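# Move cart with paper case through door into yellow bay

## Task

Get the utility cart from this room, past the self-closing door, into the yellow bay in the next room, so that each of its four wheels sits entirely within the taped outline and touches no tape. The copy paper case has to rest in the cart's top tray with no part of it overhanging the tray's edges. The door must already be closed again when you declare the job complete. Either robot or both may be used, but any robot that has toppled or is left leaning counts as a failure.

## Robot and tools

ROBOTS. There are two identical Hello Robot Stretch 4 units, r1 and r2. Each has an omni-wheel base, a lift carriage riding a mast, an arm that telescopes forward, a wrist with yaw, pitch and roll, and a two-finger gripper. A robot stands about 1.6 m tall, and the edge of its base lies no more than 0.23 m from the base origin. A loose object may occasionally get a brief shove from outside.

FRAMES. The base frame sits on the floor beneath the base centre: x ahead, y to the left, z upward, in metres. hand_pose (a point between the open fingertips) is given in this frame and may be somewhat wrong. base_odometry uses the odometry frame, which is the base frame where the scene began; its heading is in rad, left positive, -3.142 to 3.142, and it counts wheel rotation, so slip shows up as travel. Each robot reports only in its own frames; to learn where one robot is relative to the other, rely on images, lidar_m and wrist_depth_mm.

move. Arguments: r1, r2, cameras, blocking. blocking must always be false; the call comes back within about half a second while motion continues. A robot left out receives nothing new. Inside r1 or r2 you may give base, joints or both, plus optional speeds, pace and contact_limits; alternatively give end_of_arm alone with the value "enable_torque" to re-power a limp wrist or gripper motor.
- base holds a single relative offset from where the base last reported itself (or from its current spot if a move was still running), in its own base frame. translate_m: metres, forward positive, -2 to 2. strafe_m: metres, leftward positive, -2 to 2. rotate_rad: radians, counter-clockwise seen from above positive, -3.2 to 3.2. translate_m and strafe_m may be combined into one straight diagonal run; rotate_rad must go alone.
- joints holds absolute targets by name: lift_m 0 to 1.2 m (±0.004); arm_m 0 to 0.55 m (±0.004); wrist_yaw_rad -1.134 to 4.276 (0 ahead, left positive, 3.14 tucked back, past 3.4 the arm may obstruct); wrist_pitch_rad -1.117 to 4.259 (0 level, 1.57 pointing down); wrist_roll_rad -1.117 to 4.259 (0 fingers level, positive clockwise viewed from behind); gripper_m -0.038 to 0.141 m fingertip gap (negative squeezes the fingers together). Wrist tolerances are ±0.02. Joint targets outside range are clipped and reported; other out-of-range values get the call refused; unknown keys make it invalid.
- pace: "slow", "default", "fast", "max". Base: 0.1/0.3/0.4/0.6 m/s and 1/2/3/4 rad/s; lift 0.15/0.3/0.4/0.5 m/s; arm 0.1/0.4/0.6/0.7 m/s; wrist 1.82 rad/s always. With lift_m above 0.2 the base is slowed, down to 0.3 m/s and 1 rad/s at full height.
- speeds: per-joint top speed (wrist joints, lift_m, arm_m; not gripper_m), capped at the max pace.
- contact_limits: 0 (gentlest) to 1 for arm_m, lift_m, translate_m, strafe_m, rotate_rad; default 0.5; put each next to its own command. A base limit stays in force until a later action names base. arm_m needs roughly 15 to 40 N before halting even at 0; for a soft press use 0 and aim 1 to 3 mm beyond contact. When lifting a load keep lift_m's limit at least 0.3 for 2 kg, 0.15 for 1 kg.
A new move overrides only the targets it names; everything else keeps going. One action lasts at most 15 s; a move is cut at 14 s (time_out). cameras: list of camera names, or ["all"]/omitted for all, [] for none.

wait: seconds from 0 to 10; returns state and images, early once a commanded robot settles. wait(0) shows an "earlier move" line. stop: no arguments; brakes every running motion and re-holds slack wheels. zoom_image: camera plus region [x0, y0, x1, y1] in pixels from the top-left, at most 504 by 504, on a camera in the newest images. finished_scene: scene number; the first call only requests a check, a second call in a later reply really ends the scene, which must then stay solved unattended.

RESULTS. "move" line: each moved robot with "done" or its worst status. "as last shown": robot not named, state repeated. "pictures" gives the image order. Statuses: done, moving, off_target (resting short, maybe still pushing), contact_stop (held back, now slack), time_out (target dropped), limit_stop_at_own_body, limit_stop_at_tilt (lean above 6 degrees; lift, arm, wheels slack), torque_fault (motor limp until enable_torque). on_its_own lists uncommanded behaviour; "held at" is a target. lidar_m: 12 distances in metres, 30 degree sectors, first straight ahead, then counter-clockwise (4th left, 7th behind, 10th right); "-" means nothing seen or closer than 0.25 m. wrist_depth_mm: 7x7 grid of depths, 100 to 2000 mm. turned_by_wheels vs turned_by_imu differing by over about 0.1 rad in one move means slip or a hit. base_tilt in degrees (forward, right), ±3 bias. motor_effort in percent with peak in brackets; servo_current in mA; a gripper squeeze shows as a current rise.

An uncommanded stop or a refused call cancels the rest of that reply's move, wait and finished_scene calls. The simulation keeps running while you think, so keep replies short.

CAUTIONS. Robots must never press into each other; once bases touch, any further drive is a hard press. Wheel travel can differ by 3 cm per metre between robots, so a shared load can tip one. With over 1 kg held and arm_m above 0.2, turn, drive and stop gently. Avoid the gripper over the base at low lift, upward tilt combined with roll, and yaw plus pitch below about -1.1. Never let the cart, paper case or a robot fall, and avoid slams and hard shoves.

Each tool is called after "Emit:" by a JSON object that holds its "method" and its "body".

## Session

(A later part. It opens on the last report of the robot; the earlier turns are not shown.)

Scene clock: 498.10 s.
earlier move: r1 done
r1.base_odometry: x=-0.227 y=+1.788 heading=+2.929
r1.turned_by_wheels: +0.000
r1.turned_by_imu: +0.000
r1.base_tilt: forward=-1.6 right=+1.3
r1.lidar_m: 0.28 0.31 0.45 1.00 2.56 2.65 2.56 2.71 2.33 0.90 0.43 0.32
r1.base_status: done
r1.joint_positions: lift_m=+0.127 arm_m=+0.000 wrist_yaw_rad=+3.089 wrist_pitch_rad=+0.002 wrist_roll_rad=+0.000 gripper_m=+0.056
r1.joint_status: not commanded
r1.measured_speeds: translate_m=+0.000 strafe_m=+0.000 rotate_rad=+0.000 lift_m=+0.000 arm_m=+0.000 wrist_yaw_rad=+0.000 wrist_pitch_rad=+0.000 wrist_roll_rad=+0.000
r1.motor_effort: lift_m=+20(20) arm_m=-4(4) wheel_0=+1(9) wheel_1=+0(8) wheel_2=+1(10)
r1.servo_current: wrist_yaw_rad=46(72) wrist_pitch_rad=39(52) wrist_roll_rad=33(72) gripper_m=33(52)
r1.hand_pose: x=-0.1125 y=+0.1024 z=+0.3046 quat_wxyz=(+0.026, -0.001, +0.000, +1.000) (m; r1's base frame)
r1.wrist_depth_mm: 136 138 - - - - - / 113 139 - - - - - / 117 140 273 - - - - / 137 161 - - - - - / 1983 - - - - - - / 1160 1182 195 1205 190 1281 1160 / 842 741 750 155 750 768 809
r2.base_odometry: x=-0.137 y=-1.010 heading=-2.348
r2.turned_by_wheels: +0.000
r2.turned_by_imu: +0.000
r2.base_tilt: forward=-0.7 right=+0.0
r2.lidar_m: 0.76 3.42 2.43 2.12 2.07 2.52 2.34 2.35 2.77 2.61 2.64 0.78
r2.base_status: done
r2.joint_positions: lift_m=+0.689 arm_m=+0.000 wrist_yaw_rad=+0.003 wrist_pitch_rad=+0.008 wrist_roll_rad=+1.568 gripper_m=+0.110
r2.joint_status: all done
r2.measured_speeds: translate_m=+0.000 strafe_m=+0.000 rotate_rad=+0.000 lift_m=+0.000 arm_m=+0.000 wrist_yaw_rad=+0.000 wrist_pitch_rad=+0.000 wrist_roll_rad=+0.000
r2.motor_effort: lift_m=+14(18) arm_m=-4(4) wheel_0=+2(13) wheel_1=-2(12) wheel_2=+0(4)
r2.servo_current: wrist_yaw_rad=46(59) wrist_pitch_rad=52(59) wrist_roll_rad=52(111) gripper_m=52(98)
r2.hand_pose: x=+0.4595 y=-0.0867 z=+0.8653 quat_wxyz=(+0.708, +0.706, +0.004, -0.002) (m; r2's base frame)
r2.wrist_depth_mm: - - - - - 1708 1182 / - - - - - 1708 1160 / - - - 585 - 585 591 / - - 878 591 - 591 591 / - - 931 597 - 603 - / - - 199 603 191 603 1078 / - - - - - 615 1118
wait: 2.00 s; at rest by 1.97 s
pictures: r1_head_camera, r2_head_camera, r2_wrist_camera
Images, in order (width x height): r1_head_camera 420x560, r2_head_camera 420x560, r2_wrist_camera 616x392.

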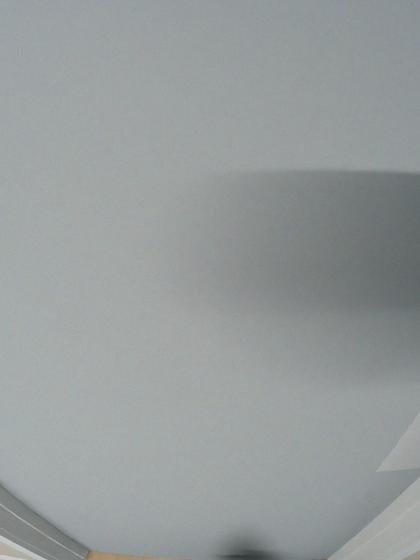

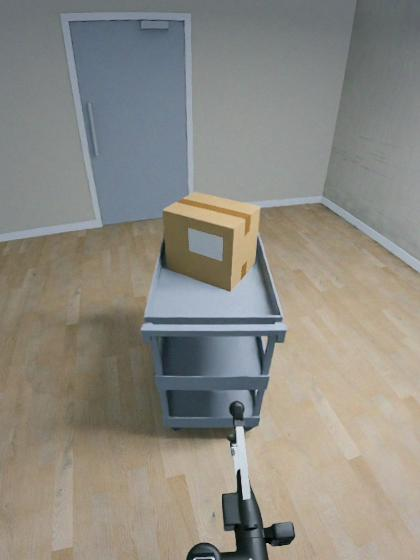

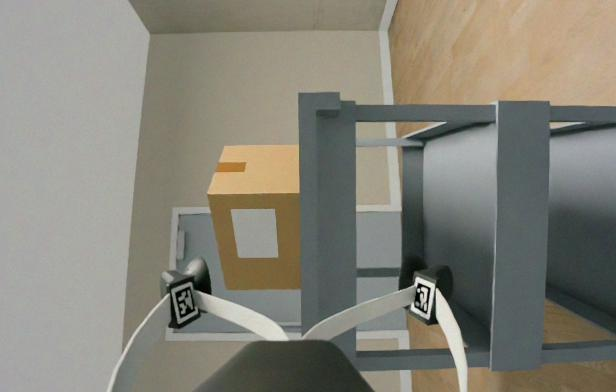

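Emit:
{"method": "move", "body": {"blocking": false, "r1": {"base": {"translate_m": 0.12}, "pace": "slow", "contact_limits": {"translate_m": 1.0}}, "r2": {"base": {"translate_m": 0.26, "strafe_m": 0.02}}, "cameras": []}}

Emit:
{"method": "wait", "body": {"seconds": 2, "cameras": ["r1_head_left_camera", "r2_wrist_camera", "r2_head_camera"]}}

Scene clock: 520.67 s.
move: r1 moving; r2 moving
r1.base_odometry: x=-0.239 y=+1.791 heading=+2.929
r1.turned_by_wheels: +0.000
r1.turned_by_imu: +0.000
r1.base_tilt: forward=-1.6 right=+1.2
r1.lidar_m: 0.27 0.31 0.42 0.95 2.57 2.65 2.56 2.68 2.32 0.87 0.41 0.29
r1.base_status: translate_m moving
r1.joint_positions: lift_m=+0.127 arm_m=+0.000 wrist_yaw_rad=+3.089 wrist_pitch_rad=+0.002 wrist_roll_rad=+0.000 gripper_m=+0.056
r1.joint_status: not commanded
r1.measured_speeds: translate_m=+0.048 strafe_m=+0.000 rotate_rad=+0.001 lift_m=+0.000 arm_m=+0.000 wrist_yaw_rad=+0.000 wrist_pitch_rad=+0.000 wrist_roll_rad=+0.000
r1.motor_effort: lift_m=+20(20) arm_m=-4(4) wheel_0=+6(6) wheel_1=+5(6) wheel_2=-7(7)
r1.servo_current: wrist_yaw_rad=52(59) wrist_pitch_rad=39(52) wrist_roll_rad=46(72) gripper_m=39(46)
r1.contact_limits: translate_m 1
r1.hand_pose: x=-0.1125 y=+0.1024 z=+0.3046 quat_wxyz=(+0.026, -0.001, +0.000, +1.000) (m; r1's base frame)
r1.wrist_depth_mm: 136 139 - - - - - / 114 139 - - - - - / 118 140 272 - - - - / 137 161 - - - - - / 1983 - - - - - - / 1182 1182 194 1205 191 1255 1138 / 842 741 759 155 741 788 798
r2.base_odometry: x=-0.158 y=-1.033 heading=-2.347
r2.turned_by_wheels: +0.000
r2.turned_by_imu: +0.001
r2.base_tilt: forward=-0.7 right=+0.1
r2.lidar_m: 0.74 3.37 2.44 2.12 2.09 2.50 2.37 2.37 2.79 2.62 2.61 0.75
r2.base_status: translate_m moving; strafe_m moving
r2.joint_positions: lift_m=+0.689 arm_m=+0.000 wrist_yaw_rad=+0.003 wrist_pitch_rad=+0.008 wrist_roll_rad=+1.568 gripper_m=+0.110
r2.joint_status: not commanded
r2.measured_speeds: translate_m=+0.121 strafe_m=+0.009 rotate_rad=+0.001 lift_m=+0.000 arm_m=+0.000 wrist_yaw_rad=+0.000 wrist_pitch_rad=+0.000 wrist_roll_rad=+0.000
r2.motor_effort: lift_m=+14(14) arm_m=-4(4) wheel_0=+7(11) wheel_1=+9(9) wheel_2=-12(14)
r2.servo_current: wrist_yaw_rad=39(59) wrist_pitch_rad=46(52) wrist_roll_rad=46(59) gripper_m=52(59)
r2.hand_pose: x=+0.4595 y=-0.0867 z=+0.8653 quat_wxyz=(+0.708, +0.706, +0.004, -0.002) (m; r2's base frame)
r2.wrist_depth_mm: - - - - - 1756 1182 / - - - - - 1708 1182 / - - - 564 - 564 564 / - - 820 564 - 569 569 / - - 904 574 - 569 574 / - - 196 569 193 574 574 / - - - - - 585 591
pictures: none
No camera images: "cameras" was empty.

Scene clock: 522.50 s.
earlier move: r1 moving; r2 done
r1.base_odometry: x=-0.344 y=+1.813 heading=+2.930
r1.turned_by_wheels: +0.001
r1.turned_by_imu: +0.001
r1.base_tilt: forward=-1.6 right=+1.2
r1.lidar_m: - 0.25 0.28 0.62 2.56 2.77 2.66 2.81 2.36 0.45 0.29 0.25
r1.base_status: translate_m moving
r1.joint_positions: lift_m=+0.127 arm_m=+0.000 wrist_yaw_rad=+3.089 wrist_pitch_rad=+0.002 wrist_roll_rad=+0.000 gripper_m=+0.056
r1.joint_status: not commanded
r1.measured_speeds: translate_m=+0.000 strafe_m=+0.000 rotate_rad=+0.000 lift_m=+0.000 arm_m=+0.000 wrist_yaw_rad=+0.000 wrist_pitch_rad=+0.000 wrist_roll_rad=+0.000
r1.motor_effort: lift_m=+20(20) arm_m=-4(4) wheel_0=+20(21) wheel_1=+11(13) wheel_2=-14(18)
r1.servo_current: wrist_yaw_rad=59(59) wrist_pitch_rad=46(52) wrist_roll_rad=65(72) gripper_m=46(46)
r1.contact_limits: translate_m 1
r1.hand_pose: x=-0.1125 y=+0.1024 z=+0.3046 quat_wxyz=(+0.026, -0.001, +0.000, +1.000) (m; r1's base frame)
r1.wrist_depth_mm: 136 138 - - - - - / 113 139 - - - - - / 118 139 271 - - - - / 137 161 - - - - - / 1983 - - - - - - / 1182 1205 195 1182 190 1255 1060 / 854 759 750 167 732 778 831
r2.base_odometry: x=-0.305 y=-1.209 heading=-2.347
r2.turned_by_wheels: +0.000
r2.turned_by_imu: +0.000
r2.base_tilt: forward=-0.7 right=+0.1
r2.lidar_m: 0.50 0.53 2.47 2.17 2.14 2.57 2.61 2.58 2.97 2.58 2.60 0.52
r2.base_status: done
r2.joint_positions: lift_m=+0.689 arm_m=+0.000 wrist_yaw_rad=+0.003 wrist_pitch_rad=+0.008 wrist_roll_rad=+1.568 gripper_m=+0.110
r2.joint_status: not commanded
r2.measured_speeds: translate_m=+0.000 strafe_m=+0.000 rotate_rad=+0.000 lift_m=+0.000 arm_m=+0.000 wrist_yaw_rad=+0.000 wrist_pitch_rad=+0.000 wrist_roll_rad=+0.000
r2.motor_effort: lift_m=+14(14) arm_m=-4(5) wheel_0=+2(11) wheel_1=+4(9) wheel_2=-2(14)
r2.servo_current: wrist_yaw_rad=39(65) wrist_pitch_rad=52(59) wrist_roll_rad=52(65) gripper_m=46(59)
r2.hand_pose: x=+0.4595 y=-0.0867 z=+0.8653 quat_wxyz=(+0.708, +0.706, +0.004, -0.002) (m; r2's base frame)
r2.wrist_depth_mm: - - - 289 329 332 343 / - - - 329 330 1708 - / - - 661 332 332 904 - / - - 569 334 338 931 - / - - 621 338 338 - - / - - 200 281 193 - - / - - - - - 1756 -
wait: 1.83 of 2 s (r2 has come to rest)
pictures: r1_head_left_camera, r2_head_camera, r2_wrist_camera
Images, in order (width x height): r1_head_left_camera 420x672, r2_head_camera 420x560, r2_wrist_camera 616x392.

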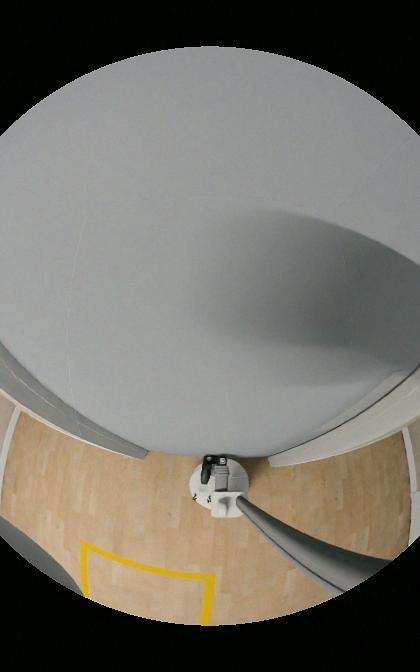

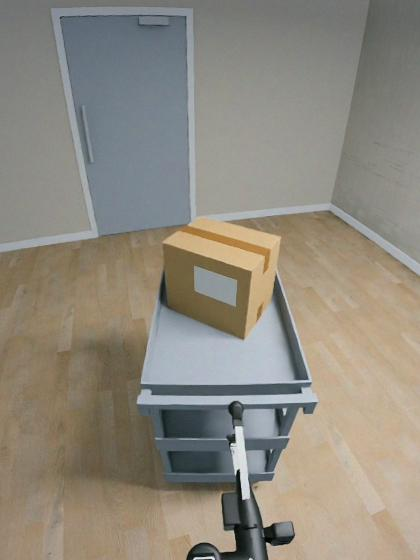

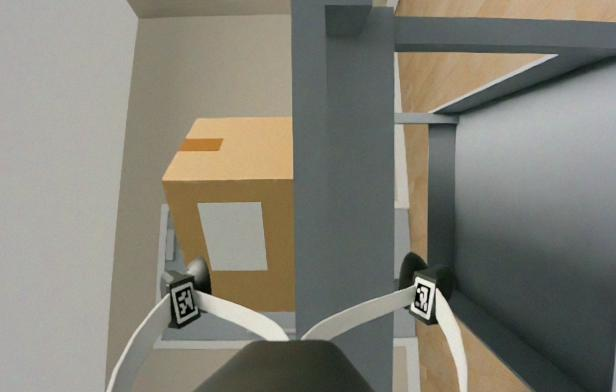

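Emit:
{"method": "move", "body": {"blocking": false, "r1": {"base": {"translate_m": 0.42}, "contact_limits": {"translate_m": 1.0}}, "r2": {"base": {"translate_m": 0.08}, "pace": "slow"}, "cameras": []}}

Emit:
{"method": "wait", "body": {"seconds": 2.5, "cameras": ["r1_head_left_camera", "r1_head_camera", "r2_wrist_camera", "r2_head_camera"]}}

Scene clock: 540.73 s.
earlier move: r1 done
move: r1 moving; r2 moving
r1.base_odometry: x=-0.374 y=+1.820 heading=+2.931
r1.turned_by_wheels: +0.001
r1.turned_by_imu: +0.001
r1.base_tilt: forward=-1.6 right=+1.3
r1.lidar_m: - 0.25 0.28 0.60 2.57 2.81 2.72 2.84 2.36 0.40 0.31 0.25
r1.base_status: translate_m moving
r1.joint_positions: lift_m=+0.127 arm_m=+0.000 wrist_yaw_rad=+3.089 wrist_pitch_rad=+0.002 wrist_roll_rad=+0.000 gripper_m=+0.056
r1.joint_status: not commanded
r1.measured_speeds: translate_m=+0.120 strafe_m=+0.001 rotate_rad=+0.003 lift_m=+0.000 arm_m=+0.000 wrist_yaw_rad=+0.000 wrist_pitch_rad=+0.000 wrist_roll_rad=+0.000
r1.motor_effort: lift_m=+20(20) arm_m=-4(4) wheel_0=+25(27) wheel_1=+17(17) wheel_2=-24(24)
r1.servo_current: wrist_yaw_rad=39(65) wrist_pitch_rad=39(46) wrist_roll_rad=46(52) gripper_m=39(46)
r1.contact_limits: translate_m 1
r1.hand_pose: x=-0.1125 y=+0.1024 z=+0.3046 quat_wxyz=(+0.026, -0.001, +0.000, +1.000) (m; r1's base frame)
r1.wrist_depth_mm: 136 139 - - - - - / 113 139 - - - - - / 114 139 268 - - - - / 137 162 - - - - - / 1983 - - - - - - / 1160 1182 195 1336 190 1255 1025 / 842 759 750 167 732 778 809
r2.base_odometry: x=-0.314 y=-1.218 heading=-2.347
r2.turned_by_wheels: +0.000
r2.turned_by_imu: +0.001
r2.base_tilt: forward=-0.7 right=+0.1
r2.lidar_m: 0.49 0.53 2.48 2.17 2.15 2.58 2.63 2.63 2.95 2.60 2.56 0.49
r2.base_status: translate_m moving
r2.joint_positions: lift_m=+0.689 arm_m=+0.000 wrist_yaw_rad=+0.003 wrist_pitch_rad=+0.008 wrist_roll_rad=+1.568 gripper_m=+0.110
r2.joint_status: not commanded
r2.measured_speeds: translate_m=+0.049 strafe_m=+0.000 rotate_rad=+0.003 lift_m=+0.000 arm_m=+0.000 wrist_yaw_rad=+0.000 wrist_pitch_rad=+0.000 wrist_roll_rad=+0.000
r2.motor_effort: lift_m=+14(14) arm_m=-4(4) wheel_0=+4(8) wheel_1=+5(6) wheel_2=-9(10)
r2.servo_current: wrist_yaw_rad=46(52) wrist_pitch_rad=39(52) wrist_roll_rad=46(59) gripper_m=52(59)
r2.hand_pose: x=+0.4595 y=-0.0867 z=+0.8653 quat_wxyz=(+0.708, +0.706, +0.004, -0.002) (m; r2's base frame)
r2.wrist_depth_mm: - - - 289 315 320 322 / - - - 317 319 1708 - / - - 647 320 322 917 - / - - 554 327 325 917 - / - - 603 327 327 - - / - - 200 271 194 - - / - - - - - 1756 -
pictures: none
No camera images: "cameras" was empty.

Scene clock: 542.30 s.
earlier move: r1 moving; r2 done
r1.base_odometry: x=-0.720 y=+1.894 heading=+2.930
r1.turned_by_wheels: -0.001
r1.turned_by_imu: +0.025
r1.base_tilt: forward=-1.6 right=+1.3
r1.lidar_m: 0.25 0.25 0.25 0.27 0.59 3.13 3.07 3.15 0.41 0.58 2.43 0.32
r1.base_status: translate_m moving
r1.joint_positions: lift_m=+0.127 arm_m=-0.001 wrist_yaw_rad=+3.105 wrist_pitch_rad=+0.002 wrist_roll_rad=+0.000 gripper_m=+0.056
r1.joint_status: not commanded
r1.measured_speeds: translate_m=+0.136 strafe_m=-0.002 rotate_rad=+0.003 lift_m=+0.000 arm_m=+0.000 wrist_yaw_rad=+0.000 wrist_pitch_rad=+0.000 wrist_roll_rad=+0.000
r1.motor_effort: lift_m=+20(20) arm_m=+13(15) wheel_0=+6(27) wheel_1=+10(25) wheel_2=-8(27)
r1.servo_current: wrist_yaw_rad=98(104) wrist_pitch_rad=39(46) wrist_roll_rad=46(65) gripper_m=39(46)
r1.contact_limits: translate_m 1
r1.hand_pose: x=-0.1149 y=+0.0980 z=+0.3046 quat_wxyz=(+0.018, -0.001, +0.000, +1.000) (m; r1's base frame)
r1.wrist_depth_mm: - 135 - - - - - / - 135 191 - - - - / 106 135 181 - - - - / 122 137 271 - - - - / 1708 - - - - - - / 1160 1205 194 1205 191 1182 1138 / 866 759 759 167 741 778 809
r2.base_odometry: x=-0.361 y=-1.266 heading=-2.347
r2.turned_by_wheels: +0.000
r2.turned_by_imu: +0.000
r2.base_tilt: forward=-0.7 right=+0.0
r2.lidar_m: 0.40 0.43 2.52 2.18 2.18 2.61 2.68 2.68 2.96 2.56 2.58 0.45
r2.base_status: done
r2.joint_positions: lift_m=+0.689 arm_m=+0.000 wrist_yaw_rad=+0.003 wrist_pitch_rad=+0.008 wrist_roll_rad=+1.568 gripper_m=+0.110
r2.joint_status: not commanded
r2.measured_speeds: translate_m=+0.000 strafe_m=+0.000 rotate_rad=+0.000 lift_m=+0.000 arm_m=+0.000 wrist_yaw_rad=+0.000 wrist_pitch_rad=+0.000 wrist_roll_rad=+0.000
r2.motor_effort: lift_m=+14(14) arm_m=-4(4) wheel_0=+3(9) wheel_1=+5(8) wheel_2=-5(10)
r2.servo_current: wrist_yaw_rad=52(65) wrist_pitch_rad=59(59) wrist_roll_rad=39(59) gripper_m=46(59)
r2.hand_pose: x=+0.4595 y=-0.0867 z=+0.8653 quat_wxyz=(+0.708, +0.706, +0.004, -0.002) (m; r2's base frame)
r2.wrist_depth_mm: - - - 191 249 1708 1182 / - - - 193 251 1576 - / - - 559 195 253 854 - / - - 488 197 257 866 - / - - 535 198 259 866 - / - - 202 200 193 - - / - - - - 264 1756 -
wait: 1.57 of 2.5 s (r2 has come to rest)
pictures: r1_head_camera, r1_head_left_camera, r2_head_camera, r2_wrist_camera
Images, in order (width x height): r1_head_camera 420x560, r1_head_left_camera 420x672, r2_head_camera 420x560, r2_wrist_camera 616x392.

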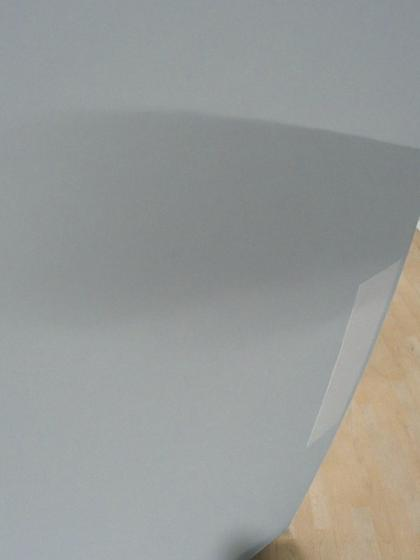

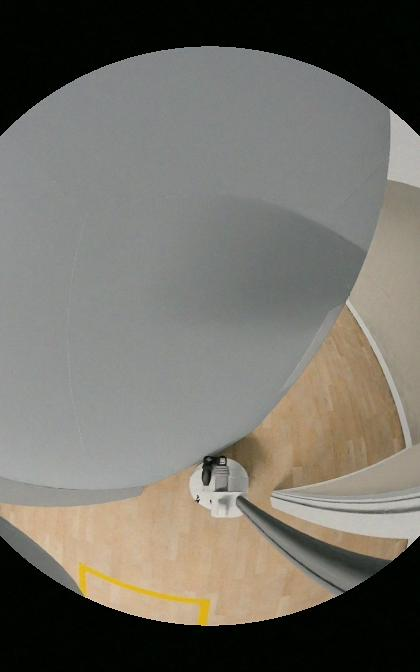

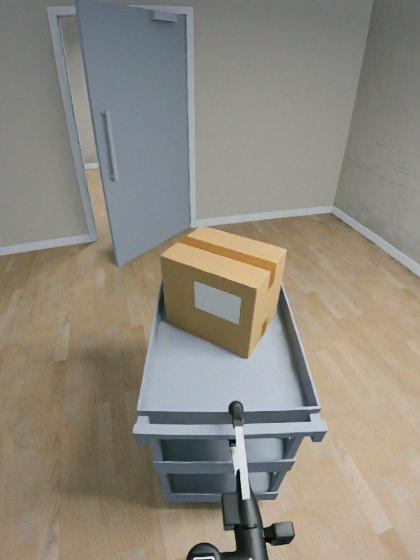

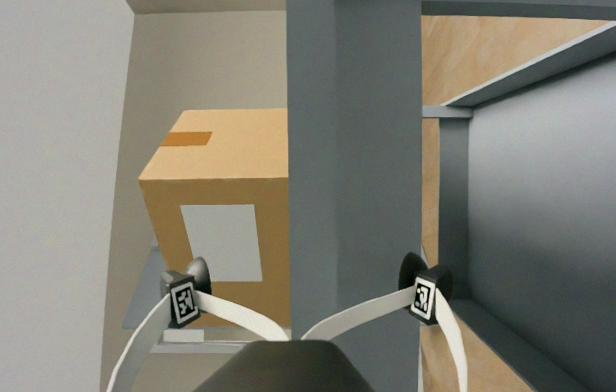

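Emit:
{"method": "move", "body": {"blocking": false, "r2": {"joints": {"gripper_m": 0.005}}, "cameras": []}}

Emit:
{"method": "wait", "body": {"seconds": 1.5, "cameras": ["r1_head_left_camera", "r1_head_right_camera", "r2_wrist_camera", "r2_head_camera"]}}

Scene clock: 549.70 s.
earlier move: r1 done
move: r2 moving
r1.base_odometry: x=-0.754 y=+1.901 heading=+2.931
r1.turned_by_wheels: +0.000
r1.turned_by_imu: +0.000
r1.base_tilt: forward=-1.6 right=+1.3
r1.lidar_m: 0.25 0.25 0.25 0.26 0.52 3.19 3.09 3.24 0.42 0.73 2.41 0.35
r1.base_status: done
r1.joint_positions: lift_m=+0.127 arm_m=-0.001 wrist_yaw_rad=+3.105 wrist_pitch_rad=+0.002 wrist_roll_rad=+0.000 gripper_m=+0.056
r1.joint_status: not commanded
r1.measured_speeds: translate_m=+0.000 strafe_m=+0.000 rotate_rad=+0.000 lift_m=+0.000 arm_m=+0.000 wrist_yaw_rad=+0.000 wrist_pitch_rad=+0.000 wrist_roll_rad=+0.000
r1.motor_effort: lift_m=+19(20) arm_m=+13(13) wheel_0=+4(5) wheel_1=+10(11) wheel_2=-7(7)
r1.servo_current: wrist_yaw_rad=85(104) wrist_pitch_rad=46(52) wrist_roll_rad=46(52) gripper_m=46(46)
r1.contact_limits: translate_m 1
r1.hand_pose: x=-0.1148 y=+0.0980 z=+0.3046 quat_wxyz=(+0.018, -0.001, +0.000, +1.000) (m; r1's base frame)
r1.wrist_depth_mm: - 135 - - - - - / - 135 190 - - - - / 106 134 180 - - - - / 121 136 270 - - - - / 1708 - - - - - - / 1205 1205 195 1205 189 1160 1118 / 854 759 750 167 732 778 820
r2.base_odometry: x=-0.361 y=-1.266 heading=-2.347
r2.turned_by_wheels: +0.000
r2.turned_by_imu: +0.000
r2.base_tilt: forward=-0.7 right=+0.1
r2.lidar_m: 0.42 0.47 2.54 2.19 2.19 2.58 2.63 2.67 2.95 2.55 2.59 0.45
r2.base_status: not commanded
r2.joint_positions: lift_m=+0.689 arm_m=+0.000 wrist_yaw_rad=+0.003 wrist_pitch_rad=+0.008 wrist_roll_rad=+1.568 gripper_m=+0.094
r2.joint_status: gripper_m moving
r2.measured_speeds: translate_m=+0.000 strafe_m=+0.000 rotate_rad=+0.000 lift_m=+0.000 arm_m=+0.000 wrist_yaw_rad=+0.000 wrist_pitch_rad=+0.000 wrist_roll_rad=+0.000
r2.motor_effort: lift_m=+14(14) arm_m=-4(4) wheel_0=+3(3) wheel_1=+5(5) wheel_2=-5(5)
r2.servo_current: wrist_yaw_rad=52(59) wrist_pitch_rad=52(59) wrist_roll_rad=39(52) gripper_m=104(111)
r2.hand_pose: x=+0.4595 y=-0.0867 z=+0.8653 quat_wxyz=(+0.708, +0.706, +0.004, -0.002) (m; r2's base frame)
r2.wrist_depth_mm: - - - 191 250 1661 1182 / - - - 193 251 1576 - / - - 564 195 255 854 - / - - 488 197 257 854 - / - - 530 199 258 866 - / - - 197 200 193 - - / - - - - 264 1921 -
pictures: none
No camera images: "cameras" was empty.

Scene clock: 551.07 s.
earlier move: r2 done
r1.base_odometry: x=-0.754 y=+1.901 heading=+2.931
r1.turned_by_wheels: +0.000
r1.turned_by_imu: +0.000
r1.base_tilt: forward=-1.6 right=+1.3
r1.lidar_m: 0.25 0.25 0.25 0.25 0.57 3.14 3.11 3.24 0.44 0.73 2.43 0.36
r1.base_status: done
r1.joint_positions: lift_m=+0.127 arm_m=-0.001 wrist_yaw_rad=+3.105 wrist_pitch_rad=+0.002 wrist_roll_rad=+0.000 gripper_m=+0.056
r1.joint_status: not commanded
r1.measured_speeds: translate_m=+0.000 strafe_m=+0.000 rotate_rad=+0.000 lift_m=+0.000 arm_m=+0.000 wrist_yaw_rad=+0.000 wrist_pitch_rad=+0.000 wrist_roll_rad=+0.000
r1.motor_effort: lift_m=+20(20) arm_m=+13(13) wheel_0=+5(5) wheel_1=+10(11) wheel_2=-7(7)
r1.servo_current: wrist_yaw_rad=91(104) wrist_pitch_rad=39(52) wrist_roll_rad=52(59) gripper_m=46(46)
r1.contact_limits: translate_m 1
r1.hand_pose: x=-0.1148 y=+0.0980 z=+0.3046 quat_wxyz=(+0.018, -0.001, +0.000, +1.000) (m; r1's base frame)
r1.wrist_depth_mm: - 135 - - - - - / - 136 190 - - - - / 106 134 180 - - - - / 122 136 270 - - - - / 1708 - - - - - - / 1182 1229 195 1205 189 1160 1138 / 854 768 759 167 732 778 820
r2.base_odometry: x=-0.361 y=-1.266 heading=-2.347
r2.turned_by_wheels: +0.000
r2.turned_by_imu: +0.000
r2.base_tilt: forward=-0.6 right=+0.0
r2.lidar_m: 0.41 0.44 2.48 2.18 2.19 2.59 2.66 2.66 2.92 2.57 2.57 0.45
r2.base_status: not commanded
r2.joint_positions: lift_m=+0.689 arm_m=+0.000 wrist_yaw_rad=+0.003 wrist_pitch_rad=+0.008 wrist_roll_rad=+1.568 gripper_m=+0.006
r2.joint_status: all done
r2.measured_speeds: translate_m=+0.000 strafe_m=+0.000 rotate_rad=+0.000 lift_m=+0.000 arm_m=+0.000 wrist_yaw_rad=+0.000 wrist_pitch_rad=+0.000 wrist_roll_rad=+0.000
r2.motor_effort: lift_m=+16(16) arm_m=-4(4) wheel_0=+3(3) wheel_1=+5(6) wheel_2=-4(5)
r2.servo_current: wrist_yaw_rad=46(59) wrist_pitch_rad=52(59) wrist_roll_rad=39(59) gripper_m=85(163)
r2.hand_pose: x=+0.4595 y=-0.0867 z=+0.8651 quat_wxyz=(+0.708, +0.706, +0.004, -0.002) (m; r2's base frame)
r2.wrist_depth_mm: - - - 188 247 1661 1205 / - - - 191 250 1537 - / - - 554 193 251 854 - / - - 484 195 255 854 - / - - 539 209 258 878 - / - - 193 198 185 - - / - - - - 264 1808 -
wait: 1.37 of 1.5 s (r2 has come to rest)
pictures: r1_head_left_camera, r1_head_right_camera, r2_head_camera, r2_wrist_camera
Images, in order (width x height): r1_head_left_camera 420x672, r1_head_right_camera 420x672, r2_head_camera 420x560, r2_wrist_camera 616x392.

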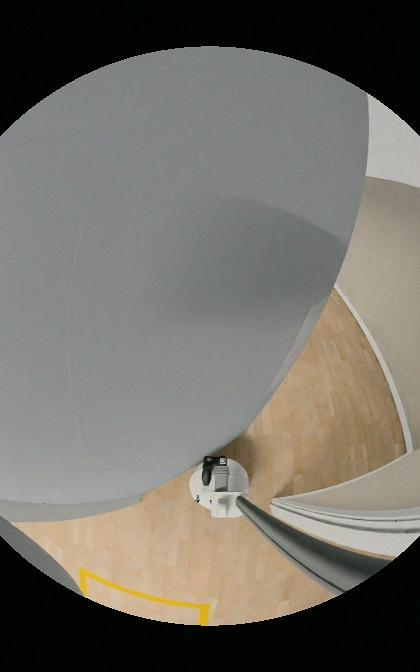

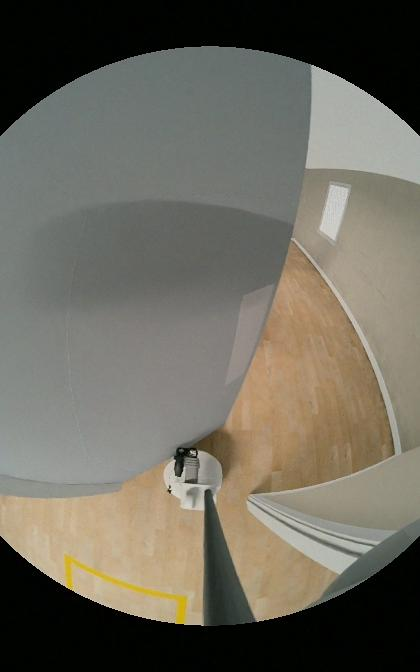

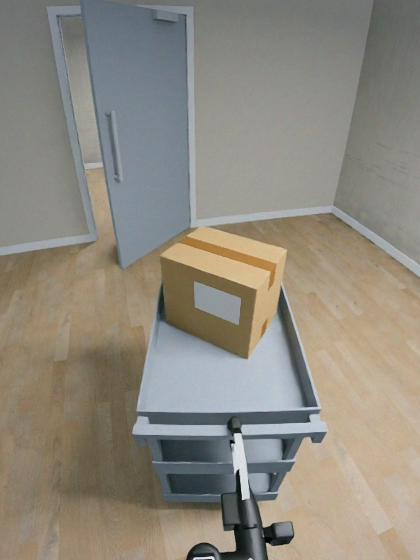

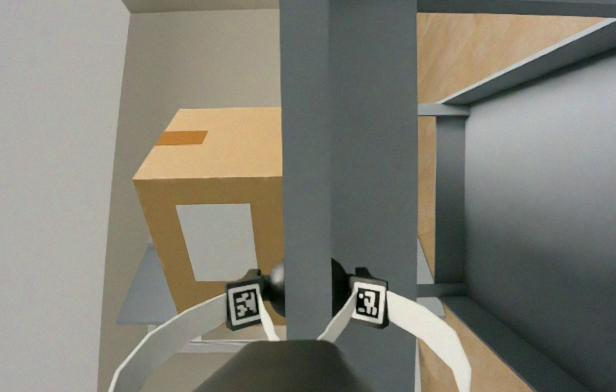

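Emit:
{"method": "move", "body": {"blocking": false}}

Scene clock: 576.17 s.
r1.base_odometry: x=-0.754 y=+1.901 heading=+2.931
r1.turned_by_wheels: +0.000
r1.turned_by_imu: +0.000
r1.base_tilt: forward=-1.6 right=+1.3
r1.lidar_m: 0.25 0.25 0.25 0.25 0.57 3.17 3.11 3.25 0.43 0.72 2.40 0.37
r1.base_status: done
r1.joint_positions: lift_m=+0.127 arm_m=-0.001 wrist_yaw_rad=+3.105 wrist_pitch_rad=+0.002 wrist_roll_rad=+0.000 gripper_m=+0.056
r1.joint_status: not commanded
r1.measured_speeds: translate_m=+0.000 strafe_m=+0.000 rotate_rad=+0.000 lift_m=+0.000 arm_m=+0.000 wrist_yaw_rad=+0.000 wrist_pitch_rad=+0.000 wrist_roll_rad=+0.000
r1.motor_effort: lift_m=+20(20) arm_m=+13(13) wheel_0=+5(5) wheel_1=+10(11) wheel_2=-7(7)
r1.servo_current: wrist_yaw_rad=98(104) wrist_pitch_rad=52(52) wrist_roll_rad=46(59) gripper_m=46(46)
r1.contact_limits: translate_m 1
r1.hand_pose: x=-0.1148 y=+0.0980 z=+0.3046 quat_wxyz=(+0.018, -0.001, +0.000, +1.000) (m; r1's base frame)
r1.wrist_depth_mm: - 135 - - - - - / - 135 190 - - - - / 106 134 180 - - - - / 121 137 270 - - - - / 1708 - - - - - - / 1229 1229 195 1205 189 1182 1138 / 854 750 750 167 750 778 820
r2.base_odometry: x=-0.361 y=-1.266 heading=-2.347
r2.turned_by_wheels: +0.000
r2.turned_by_imu: +0.000
r2.base_tilt: forward=-0.7 right=+0.0
r2.lidar_m: 0.41 0.46 2.50 2.19 2.19 2.61 2.68 2.68 2.95 2.55 2.56 0.45
r2.base_status: not commanded
r2.joint_positions: lift_m=+0.689 arm_m=+0.000 wrist_yaw_rad=+0.003 wrist_pitch_rad=+0.008 wrist_roll_rad=+1.568 gripper_m=+0.006
r2.joint_status: all done
r2.measured_speeds: translate_m=+0.000 strafe_m=+0.000 rotate_rad=+0.000 lift_m=+0.000 arm_m=+0.000 wrist_yaw_rad=+0.000 wrist_pitch_rad=+0.000 wrist_roll_rad=+0.000
r2.motor_effort: lift_m=+16(16) arm_m=-4(4) wheel_0=+3(3) wheel_1=+5(6) wheel_2=-4(5)
r2.servo_current: wrist_yaw_rad=52(59) wrist_pitch_rad=46(59) wrist_roll_rad=52(59) gripper_m=91(163)
r2.hand_pose: x=+0.4595 y=-0.0867 z=+0.8651 quat_wxyz=(+0.708, +0.706, +0.004, -0.002) (m; r2's base frame)
r2.wrist_depth_mm: - - - 188 247 1661 1229 / - - - 190 250 1618 - / - - 559 192 252 842 - / - - 484 195 254 854 - / - - 544 208 258 878 - / - - 193 199 185 - - / - - - - 263 1808 -
pictures: r1_head_camera, r1_head_left_camera, r1_head_right_camera, r1_wrist_camera, r2_head_camera, r2_head_left_camera, r2_head_right_camera, r2_wrist_camera
Images, in order (width x height): r1_head_camera 420x560, r1_head_left_camera 420x672, r1_head_right_camera 420x672, r1_wrist_camera 616x392, r2_head_camera 420x560, r2_head_left_camera 420x672, r2_head_right_camera 420x672, r2_wrist_camera 616x392.

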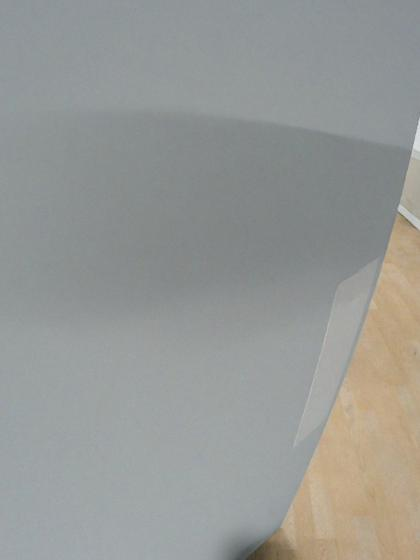

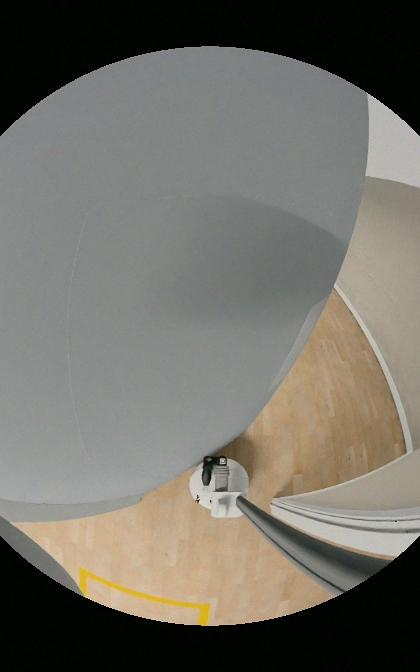

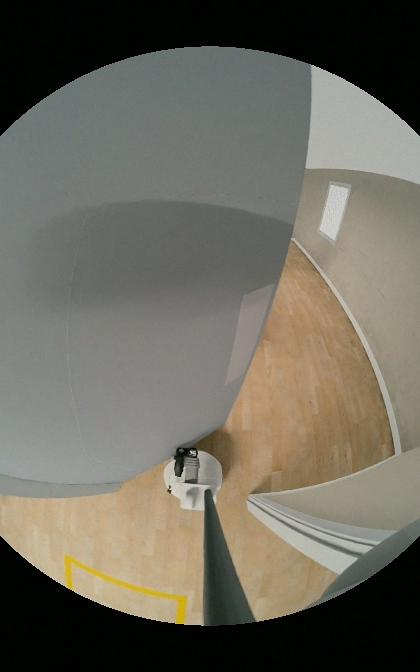

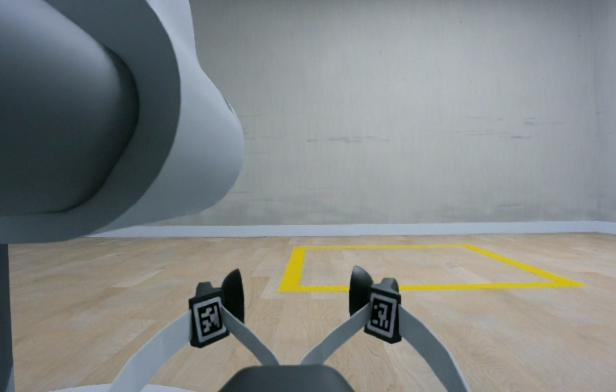

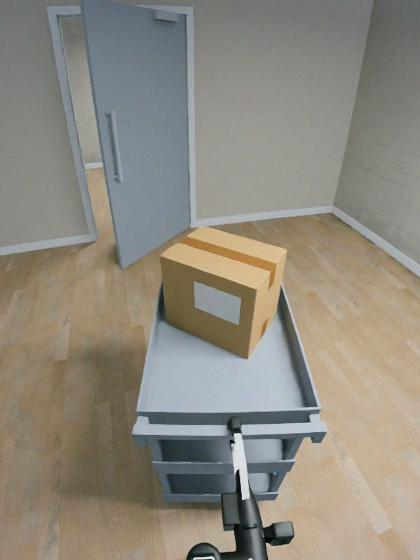

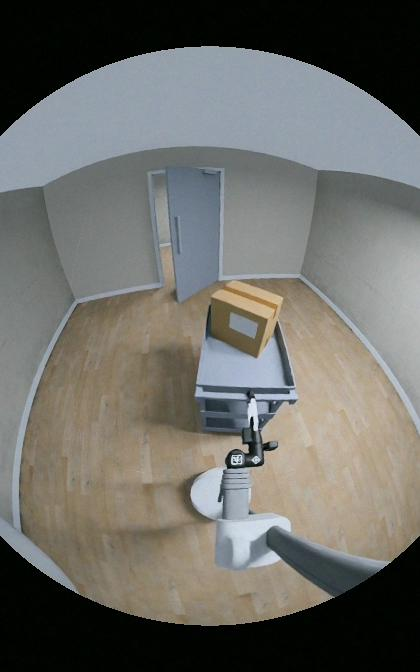

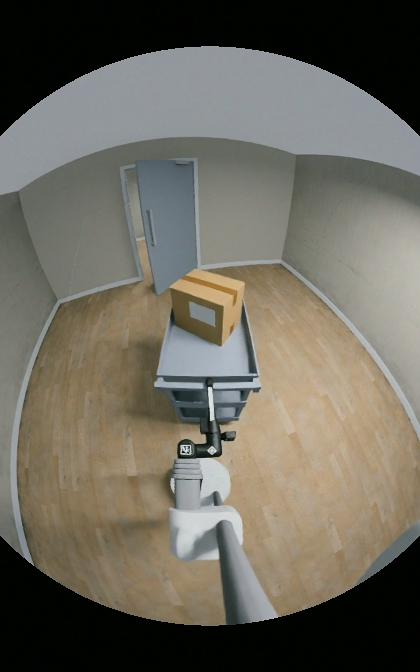

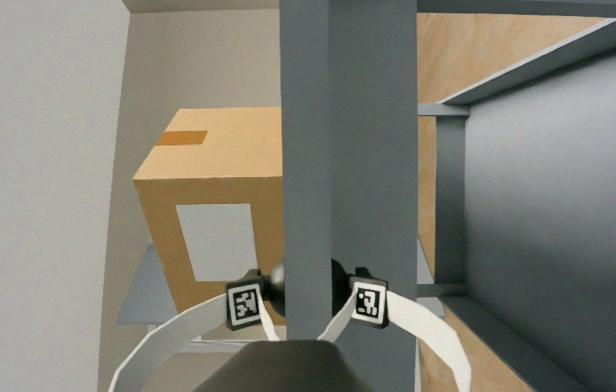

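Emit:
{"method": "move", "body": {"r1": {"base": {"translate_m": 0.48, "strafe_m": 0.27}, "pace": "slow", "contact_limits": {"translate_m": 1.0, "strafe_m": 1.0}}, "blocking": false, "cameras": ["r2_head_camera"]}}

Emit:
{"method": "wait", "body": {"seconds": 7, "cameras": ["r1_head_camera", "r1_head_right_camera", "r2_head_camera"]}}

r1: "contact_limits": translate_m and strafe_m are given together and make one move, which takes one limit: state it under one of them only
Scene clock: 606.30 s.
r1.base_odometry: x=-0.754 y=+1.901 heading=+2.931
r1.turned_by_wheels: +0.000
r1.turned_by_imu: +0.000
r1.base_tilt: forward=-1.6 right=+1.2
r1.lidar_m: 0.25 0.25 0.25 0.25 0.57 3.17 3.09 3.27 0.42 0.70 2.40 0.38
r1.base_status: done
r1.joint_positions: lift_m=+0.127 arm_m=-0.001 wrist_yaw_rad=+3.105 wrist_pitch_rad=+0.002 wrist_roll_rad=+0.000 gripper_m=+0.056
r1.joint_status: not commanded
r1.measured_speeds: translate_m=+0.000 strafe_m=+0.000 rotate_rad=+0.000 lift_m=+0.000 arm_m=+0.000 wrist_yaw_rad=+0.000 wrist_pitch_rad=+0.000 wrist_roll_rad=+0.000
r1.motor_effort: lift_m=+19(20) arm_m=+13(13) wheel_0=+4(5) wheel_1=+10(11) wheel_2=-7(7)
r1.servo_current: wrist_yaw_rad=98(104) wrist_pitch_rad=39(52) wrist_roll_rad=33(59) gripper_m=39(46)
r1.contact_limits: translate_m 1
r1.hand_pose: x=-0.1148 y=+0.0980 z=+0.3046 quat_wxyz=(+0.018, -0.001, +0.000, +1.000) (m; r1's base frame)
r1.wrist_depth_mm: - 135 - - - - - / - 135 190 - - - - / 106 134 179 - - - - / 121 137 270 - - - - / 1756 - - - - - - / 1182 1182 195 1205 189 1138 1160 / 842 759 759 167 750 759 809
r2.base_odometry: x=-0.361 y=-1.266 heading=-2.347
r2.turned_by_wheels: +0.000
r2.turned_by_imu: +0.000
r2.base_tilt: forward=-0.7 right=+0.1
r2.lidar_m: 0.43 0.45 2.51 2.19 2.18 2.59 2.68 2.67 2.95 2.55 2.59 0.46
r2.base_status: not commanded
r2.joint_positions: lift_m=+0.689 arm_m=+0.000 wrist_yaw_rad=+0.003 wrist_pitch_rad=+0.008 wrist_roll_rad=+1.568 gripper_m=+0.006
r2.joint_status: all done
r2.measured_speeds: translate_m=+0.000 strafe_m=+0.000 rotate_rad=+0.000 lift_m=+0.000 arm_m=+0.000 wrist_yaw_rad=+0.000 wrist_pitch_rad=+0.000 wrist_roll_rad=+0.000
r2.motor_effort: lift_m=+16(16) arm_m=-4(4) wheel_0=+3(3) wheel_1=+5(6) wheel_2=-4(5)
r2.servo_current: wrist_yaw_rad=46(59) wrist_pitch_rad=46(59) wrist_roll_rad=46(59) gripper_m=85(163)
r2.hand_pose: x=+0.4595 y=-0.0867 z=+0.8651 quat_wxyz=(+0.708, +0.706, +0.004, -0.002) (m; r2's base frame)
r2.wrist_depth_mm: - - - 189 247 1661 1205 / - - - 190 249 1576 - / - - 559 193 253 842 - / - - 484 195 255 854 - / - - 549 209 257 878 - / - - 193 199 185 - - / - - - - 263 1863 -
pictures: none

not run: a call was refused earlier in this reply.

Emit:
{"method": "move", "body": {"r1": {"base": {"translate_m": 0.48, "strafe_m": 0.27}, "pace": "slow", "contact_limits": {"translate_m": 1.0}}, "blocking": false, "cameras": []}}

Emit:
{"method": "wait", "body": {"seconds": 8, "cameras": ["r1_head_camera", "r1_head_right_camera", "r2_head_camera"]}}

Scene clock: 610.30 s.
move: r1 moving
r1.base_odometry: x=-0.767 y=+1.897 heading=+2.931
r1.turned_by_wheels: +0.001
r1.turned_by_imu: +0.001
r1.base_tilt: forward=-1.6 right=+1.3
r1.lidar_m: 0.25 0.25 0.25 0.25 0.55 3.20 3.11 3.28 0.42 0.76 2.43 0.38
r1.base_status: translate_m moving; strafe_m moving
r1.joint_positions: lift_m=+0.127 arm_m=-0.001 wrist_yaw_rad=+3.105 wrist_pitch_rad=+0.002 wrist_roll_rad=+0.000 gripper_m=+0.056
r1.joint_status: not commanded
r1.measured_speeds: translate_m=+0.050 strafe_m=+0.028 rotate_rad=+0.004 lift_m=+0.000 arm_m=+0.000 wrist_yaw_rad=+0.000 wrist_pitch_rad=+0.000 wrist_roll_rad=+0.000
r1.motor_effort: lift_m=+20(20) arm_m=+13(13) wheel_0=+4(5) wheel_1=+17(17) wheel_2=-17(18)
r1.servo_current: wrist_yaw_rad=98(98) wrist_pitch_rad=52(52) wrist_roll_rad=33(65) gripper_m=39(46)
r1.contact_limits: translate_m 1
r1.hand_pose: x=-0.1148 y=+0.0980 z=+0.3046 quat_wxyz=(+0.018, -0.001, +0.000, +1.000) (m; r1's base frame)
r1.wrist_depth_mm: - 135 - - - - - / - 130 209 - - - - / 105 133 179 - - - - / 121 137 266 - - - - / 1756 - - - - - - / 1182 1205 195 1182 189 1182 1160 / 854 759 768 166 750 768 820
r2.base_odometry: x=-0.361 y=-1.266 heading=-2.347
r2.turned_by_wheels: +0.000
r2.turned_by_imu: +0.000
r2.base_tilt: forward=-0.7 right=+0.1
r2.lidar_m: 0.41 0.46 2.52 2.18 2.20 2.58 2.69 2.67 2.93 2.57 2.57 0.45
r2.base_status: not commanded
r2.joint_positions: lift_m=+0.689 arm_m=+0.000 wrist_yaw_rad=+0.003 wrist_pitch_rad=+0.008 wrist_roll_rad=+1.568 gripper_m=+0.006
r2.joint_status: not commanded
r2.measured_speeds: translate_m=+0.000 strafe_m=+0.000 rotate_rad=+0.000 lift_m=+0.000 arm_m=+0.000 wrist_yaw_rad=+0.000 wrist_pitch_rad=+0.000 wrist_roll_rad=+0.000
r2.motor_effort: lift_m=+15(16) arm_m=-4(4) wheel_0=+3(4) wheel_1=+5(5) wheel_2=-4(4)
r2.servo_current: wrist_yaw_rad=52(52) wrist_pitch_rad=46(52) wrist_roll_rad=52(59) gripper_m=91(98)
r2.hand_pose: x=+0.4595 y=-0.0867 z=+0.8651 quat_wxyz=(+0.708, +0.706, +0.004, -0.002) (m; r2's base frame)
r2.wrist_depth_mm: - - - 188 247 1618 1229 / - - - 190 250 1576 - / - - 554 192 252 842 - / - - 484 195 254 854 - / - - 544 208 257 866 - / - - 193 200 185 - - / - - - - 264 1863 -
pictures: none
No camera images: "cameras" was empty.

Scene clock: 616.47 s.
earlier move: r1 done
r1.base_odometry: x=-1.279 y=+1.738 heading=+2.931
r1.turned_by_wheels: +0.000
r1.turned_by_imu: +0.002
r1.base_tilt: forward=-1.6 right=+1.3
r1.lidar_m: 1.40 0.26 0.25 - 0.25 0.32 3.62 0.96 0.94 2.59 2.72 3.82
r1.base_status: done
r1.joint_positions: lift_m=+0.127 arm_m=+0.000 wrist_yaw_rad=+3.092 wrist_pitch_rad=+0.002 wrist_roll_rad=+0.000 gripper_m=+0.056
r1.joint_status: not commanded
r1.measured_speeds: translate_m=+0.000 strafe_m=+0.000 rotate_rad=+0.000 lift_m=+0.000 arm_m=+0.000 wrist_yaw_rad=+0.000 wrist_pitch_rad=+0.000 wrist_roll_rad=+0.000
r1.motor_effort: lift_m=+20(20) arm_m=+5(13) wheel_0=+0(8) wheel_1=+7(19) wheel_2=-4(18)
r1.servo_current: wrist_yaw_rad=52(111) wrist_pitch_rad=39(52) wrist_roll_rad=52(72) gripper_m=46(52)
r1.contact_limits: translate_m 1
r1.hand_pose: x=-0.1129 y=+0.1016 z=+0.3046 quat_wxyz=(+0.025, -0.001, +0.000, +1.000) (m; r1's base frame)
r1.wrist_depth_mm: - 137 - - - 258 178 / - 137 - - - 262 179 / 110 138 211 - - 263 181 / 124 139 - - - 265 181 / 1661 - - - 691 263 180 / 1182 1205 195 1182 194 264 181 / 854 768 768 167 477 206 180
r2.base_odometry: x=-0.361 y=-1.266 heading=-2.347
r2.turned_by_wheels: +0.000
r2.turned_by_imu: +0.001
r2.base_tilt: forward=-0.7 right=+0.1
r2.lidar_m: 0.43 0.45 2.52 2.18 2.18 2.60 2.66 2.66 2.94 2.55 2.56 0.46
r2.base_status: not commanded
r2.joint_positions: lift_m=+0.689 arm_m=+0.000 wrist_yaw_rad=+0.003 wrist_pitch_rad=+0.008 wrist_roll_rad=+1.568 gripper_m=+0.006
r2.joint_status: not commanded
r2.measured_speeds: translate_m=+0.000 strafe_m=+0.000 rotate_rad=+0.000 lift_m=+0.000 arm_m=+0.000 wrist_yaw_rad=+0.000 wrist_pitch_rad=+0.000 wrist_roll_rad=+0.000
r2.motor_effort: lift_m=+15(16) arm_m=-4(4) wheel_0=+3(4) wheel_1=+5(6) wheel_2=-4(4)
r2.servo_current: wrist_yaw_rad=52(59) wrist_pitch_rad=46(59) wrist_roll_rad=52(65) gripper_m=85(98)
r2.hand_pose: x=+0.4595 y=-0.0867 z=+0.8651 quat_wxyz=(+0.708, +0.706, +0.004, -0.002) (m; r2's base frame)
r2.wrist_depth_mm: - - - 189 247 1661 1229 / - - - 191 249 1537 - / - - 554 192 252 842 - / - - 488 195 255 866 - / - - 544 208 258 866 - / - - 193 199 185 - - / - - - - 263 1808 -
wait: 6.17 of 8 s (r1 has come to rest)
pictures: r1_head_camera, r1_head_right_camera, r2_head_camera
Images, in order (width x height): r1_head_camera 420x560, r1_head_right_camera 420x672, r2_head_camera 420x560.

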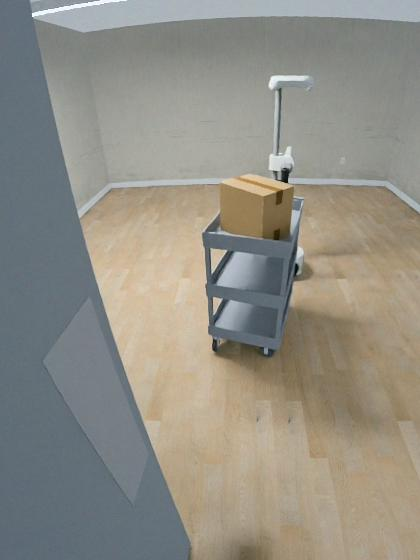

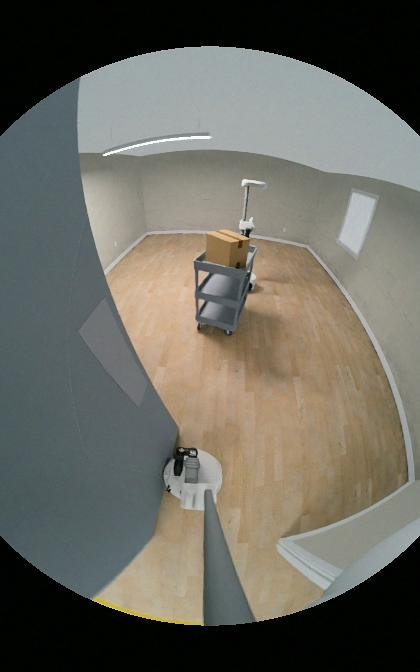

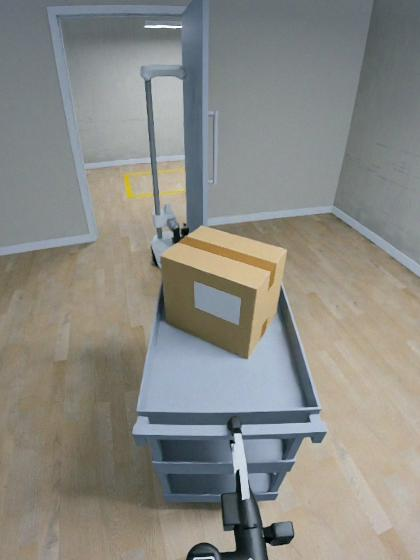

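Emit:
{"method": "zoom_image", "body": {"camera": "r1_head_camera", "region": [180, 150, 330, 360]}}

Emit:
{"method": "move", "body": {"r1": {"base": {"translate_m": 0.08, "strafe_m": 0.33}, "pace": "slow", "contact_limits": {"translate_m": 0.8}}, "blocking": false, "cameras": []}}

Emit:
{"method": "wait", "body": {"seconds": 7, "cameras": ["r1_head_camera", "r1_head_left_camera", "r1_head_right_camera", "r2_head_camera"]}}

Scaled by 2.400 from the camera's 420x560 image, which has a finer 600x800 frame.

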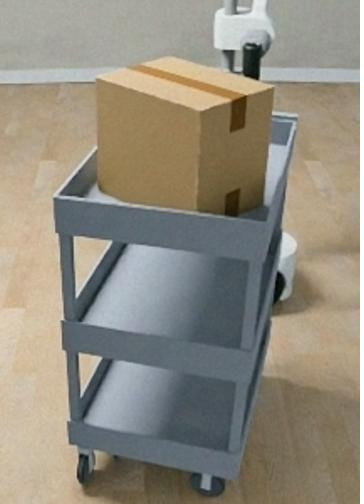

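Scene clock: 625.00 s.
move: r1 moving
r1.base_odometry: x=-1.285 y=+1.726 heading=+2.931
r1.turned_by_wheels: +0.000
r1.turned_by_imu: +0.000
r1.base_tilt: forward=-1.6 right=+1.3
r1.lidar_m: 1.39 0.25 0.25 - 0.25 0.31 3.62 0.96 0.94 2.58 2.69 2.41
r1.base_status: translate_m moving; strafe_m moving
r1.joint_positions: lift_m=+0.127 arm_m=+0.000 wrist_yaw_rad=+3.092 wrist_pitch_rad=+0.002 wrist_roll_rad=+0.000 gripper_m=+0.056
r1.joint_status: not commanded
r1.measured_speeds: translate_m=+0.013 strafe_m=+0.049 rotate_rad=-0.003 lift_m=+0.000 arm_m=+0.000 wrist_yaw_rad=+0.000 wrist_pitch_rad=+0.000 wrist_roll_rad=+0.000
r1.motor_effort: lift_m=+19(20) arm_m=+5(5) wheel_0=-9(10) wheel_1=+14(16) wheel_2=-6(6)
r1.servo_current: wrist_yaw_rad=65(65) wrist_pitch_rad=46(46) wrist_roll_rad=46(59) gripper_m=46(46)
r1.contact_limits: translate_m 0.8
r1.hand_pose: x=-0.1129 y=+0.1016 z=+0.3046 quat_wxyz=(+0.025, -0.001, +0.000, +1.000) (m; r1's base frame)
r1.wrist_depth_mm: - 137 - - - 250 - / - 137 - - - 254 176 / 110 138 211 - - 254 177 / 124 139 - - - 256 178 / 1708 - - - 525 254 178 / 1182 1205 195 1205 194 255 178 / 854 750 759 167 445 202 178
r2.base_odometry: x=-0.361 y=-1.266 heading=-2.347
r2.turned_by_wheels: +0.000
r2.turned_by_imu: +0.000
r2.base_tilt: forward=-0.7 right=+0.0
r2.lidar_m: 0.42 0.45 2.52 2.17 2.19 2.60 2.68 2.69 2.93 2.58 2.57 0.45
r2.base_status: not commanded
r2.joint_positions: lift_m=+0.689 arm_m=+0.000 wrist_yaw_rad=+0.003 wrist_pitch_rad=+0.008 wrist_roll_rad=+1.568 gripper_m=+0.006
r2.joint_status: not commanded
r2.measured_speeds: translate_m=+0.000 strafe_m=+0.000 rotate_rad=+0.000 lift_m=+0.000 arm_m=+0.000 wrist_yaw_rad=+0.000 wrist_pitch_rad=+0.000 wrist_roll_rad=+0.000
r2.motor_effort: lift_m=+16(16) arm_m=-4(4) wheel_0=+3(3) wheel_1=+5(6) wheel_2=-4(4)
r2.servo_current: wrist_yaw_rad=46(52) wrist_pitch_rad=46(52) wrist_roll_rad=59(59) gripper_m=98(98)
r2.hand_pose: x=+0.4595 y=-0.0867 z=+0.8651 quat_wxyz=(+0.708, +0.706, +0.004, -0.002) (m; r2's base frame)
r2.wrist_depth_mm: - - - 188 247 1618 1205 / - - - 191 250 1618 - / - - 554 193 251 842 - / - - 484 195 255 854 - / - - 535 208 257 878 - / - - 193 199 186 - - / - - - - 263 1808 -
pictures: none
No camera images: "cameras" was empty.

Scene clock: 631.60 s.
earlier move: r1 contact_stop
r1.base_odometry: x=-1.349 y=+1.636 heading=+2.957
r1.turned_by_wheels: +0.026
r1.turned_by_imu: +0.024
r1.base_tilt: forward=-1.6 right=+1.2
r1.lidar_m: 1.39 0.28 0.25 - 0.25 0.28 3.76 1.06 1.03 2.65 2.82 1.38
r1.base_status: translate_m contact_stop (by the wheels' count: +0.045 of +0.080); strafe_m contact_stop (by the wheels' count: +0.114 of +0.330)
r1.joint_positions: lift_m=+0.127 arm_m=+0.000 wrist_yaw_rad=+3.092 wrist_pitch_rad=+0.002 wrist_roll_rad=+0.000 gripper_m=+0.056
r1.joint_status: not commanded
r1.measured_speeds: translate_m=+0.000 strafe_m=-0.001 rotate_rad=+0.000 lift_m=+0.000 arm_m=+0.000 wrist_yaw_rad=+0.000 wrist_pitch_rad=+0.000 wrist_roll_rad=+0.000
r1.on_its_own: the wheels are slack since a contact_stop
r1.motor_effort: lift_m=+20(20) arm_m=+4(5) wheel_0=+0(31) wheel_1=+0(34) wheel_2=+0(6)
r1.servo_current: wrist_yaw_rad=65(72) wrist_pitch_rad=39(52) wrist_roll_rad=52(72) gripper_m=39(52)
r1.contact_limits: translate_m 0.8
r1.hand_pose: x=-0.1128 y=+0.1017 z=+0.3046 quat_wxyz=(+0.025, -0.001, +0.000, +1.000) (m; r1's base frame)
r1.wrist_depth_mm: 136 138 - - 353 201 - / 111 138 - - 357 202 - / 117 139 249 - 362 204 - / 137 151 - - 364 204 - / 1983 - - - 362 193 163 / 1205 1182 195 1182 195 206 - / 854 750 759 155 327 181 -
r2.base_odometry: x=-0.361 y=-1.266 heading=-2.347
r2.turned_by_wheels: +0.000
r2.turned_by_imu: +0.001
r2.base_tilt: forward=-0.7 right=+0.1
r2.lidar_m: 0.43 0.42 2.47 2.17 2.20 2.60 2.66 2.68 2.95 2.57 2.55 0.45
r2.base_status: not commanded
r2.joint_positions: lift_m=+0.689 arm_m=+0.000 wrist_yaw_rad=+0.003 wrist_pitch_rad=+0.008 wrist_roll_rad=+1.568 gripper_m=+0.006
r2.joint_status: not commanded
r2.measured_speeds: translate_m=+0.000 strafe_m=+0.000 rotate_rad=+0.000 lift_m=+0.000 arm_m=+0.000 wrist_yaw_rad=+0.000 wrist_pitch_rad=+0.000 wrist_roll_rad=+0.000
r2.motor_effort: lift_m=+16(16) arm_m=-4(4) wheel_0=+3(4) wheel_1=+5(6) wheel_2=-4(4)
r2.servo_current: wrist_yaw_rad=46(65) wrist_pitch_rad=46(59) wrist_roll_rad=39(65) gripper_m=91(98)
r2.hand_pose: x=+0.4595 y=-0.0867 z=+0.8651 quat_wxyz=(+0.708, +0.706, +0.004, -0.002) (m; r2's base frame)
r2.wrist_depth_mm: - - - 188 247 1708 1182 / - - - 190 250 1576 - / - - 554 193 253 854 - / - - 484 195 256 854 - / - - 544 208 257 866 - / - - 193 200 185 - - / - - - - 263 1808 -
wait: 6.60 of 7 s (r1 has come to rest)
pictures: r1_head_camera, r1_head_left_camera, r1_head_right_camera, r2_head_camera
Images, in order (width x height): r1_head_camera 420x560, r1_head_left_camera 420x672, r1_head_right_camera 420x672, r2_head_camera 420x560.

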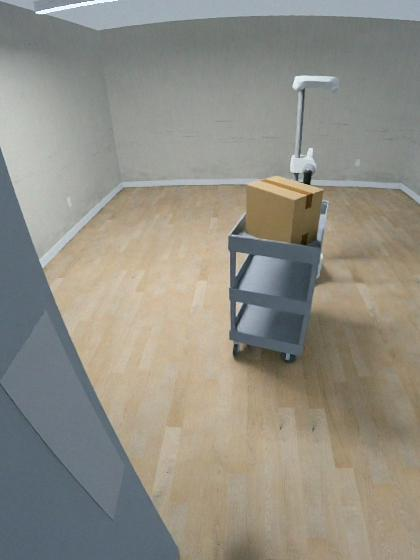

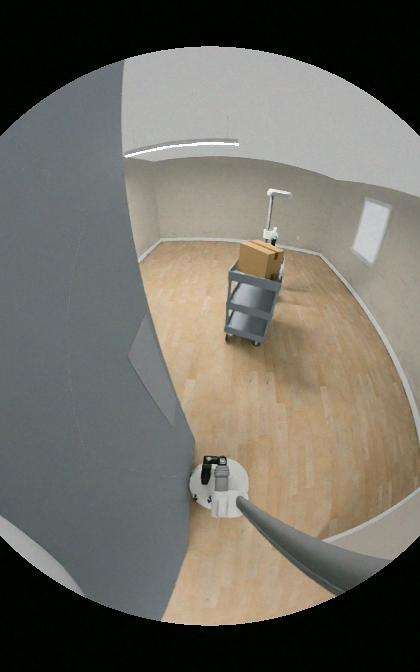

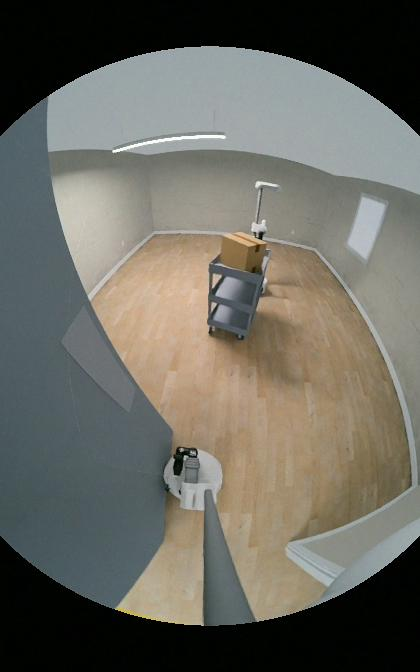

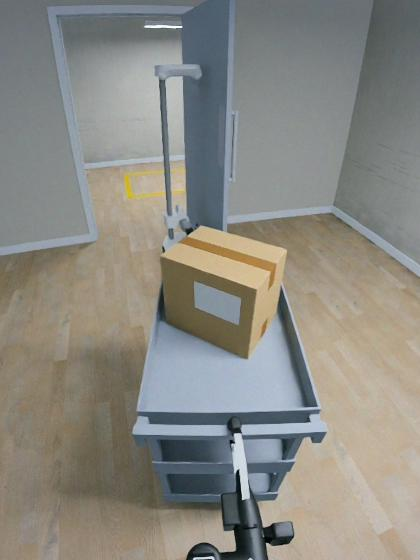

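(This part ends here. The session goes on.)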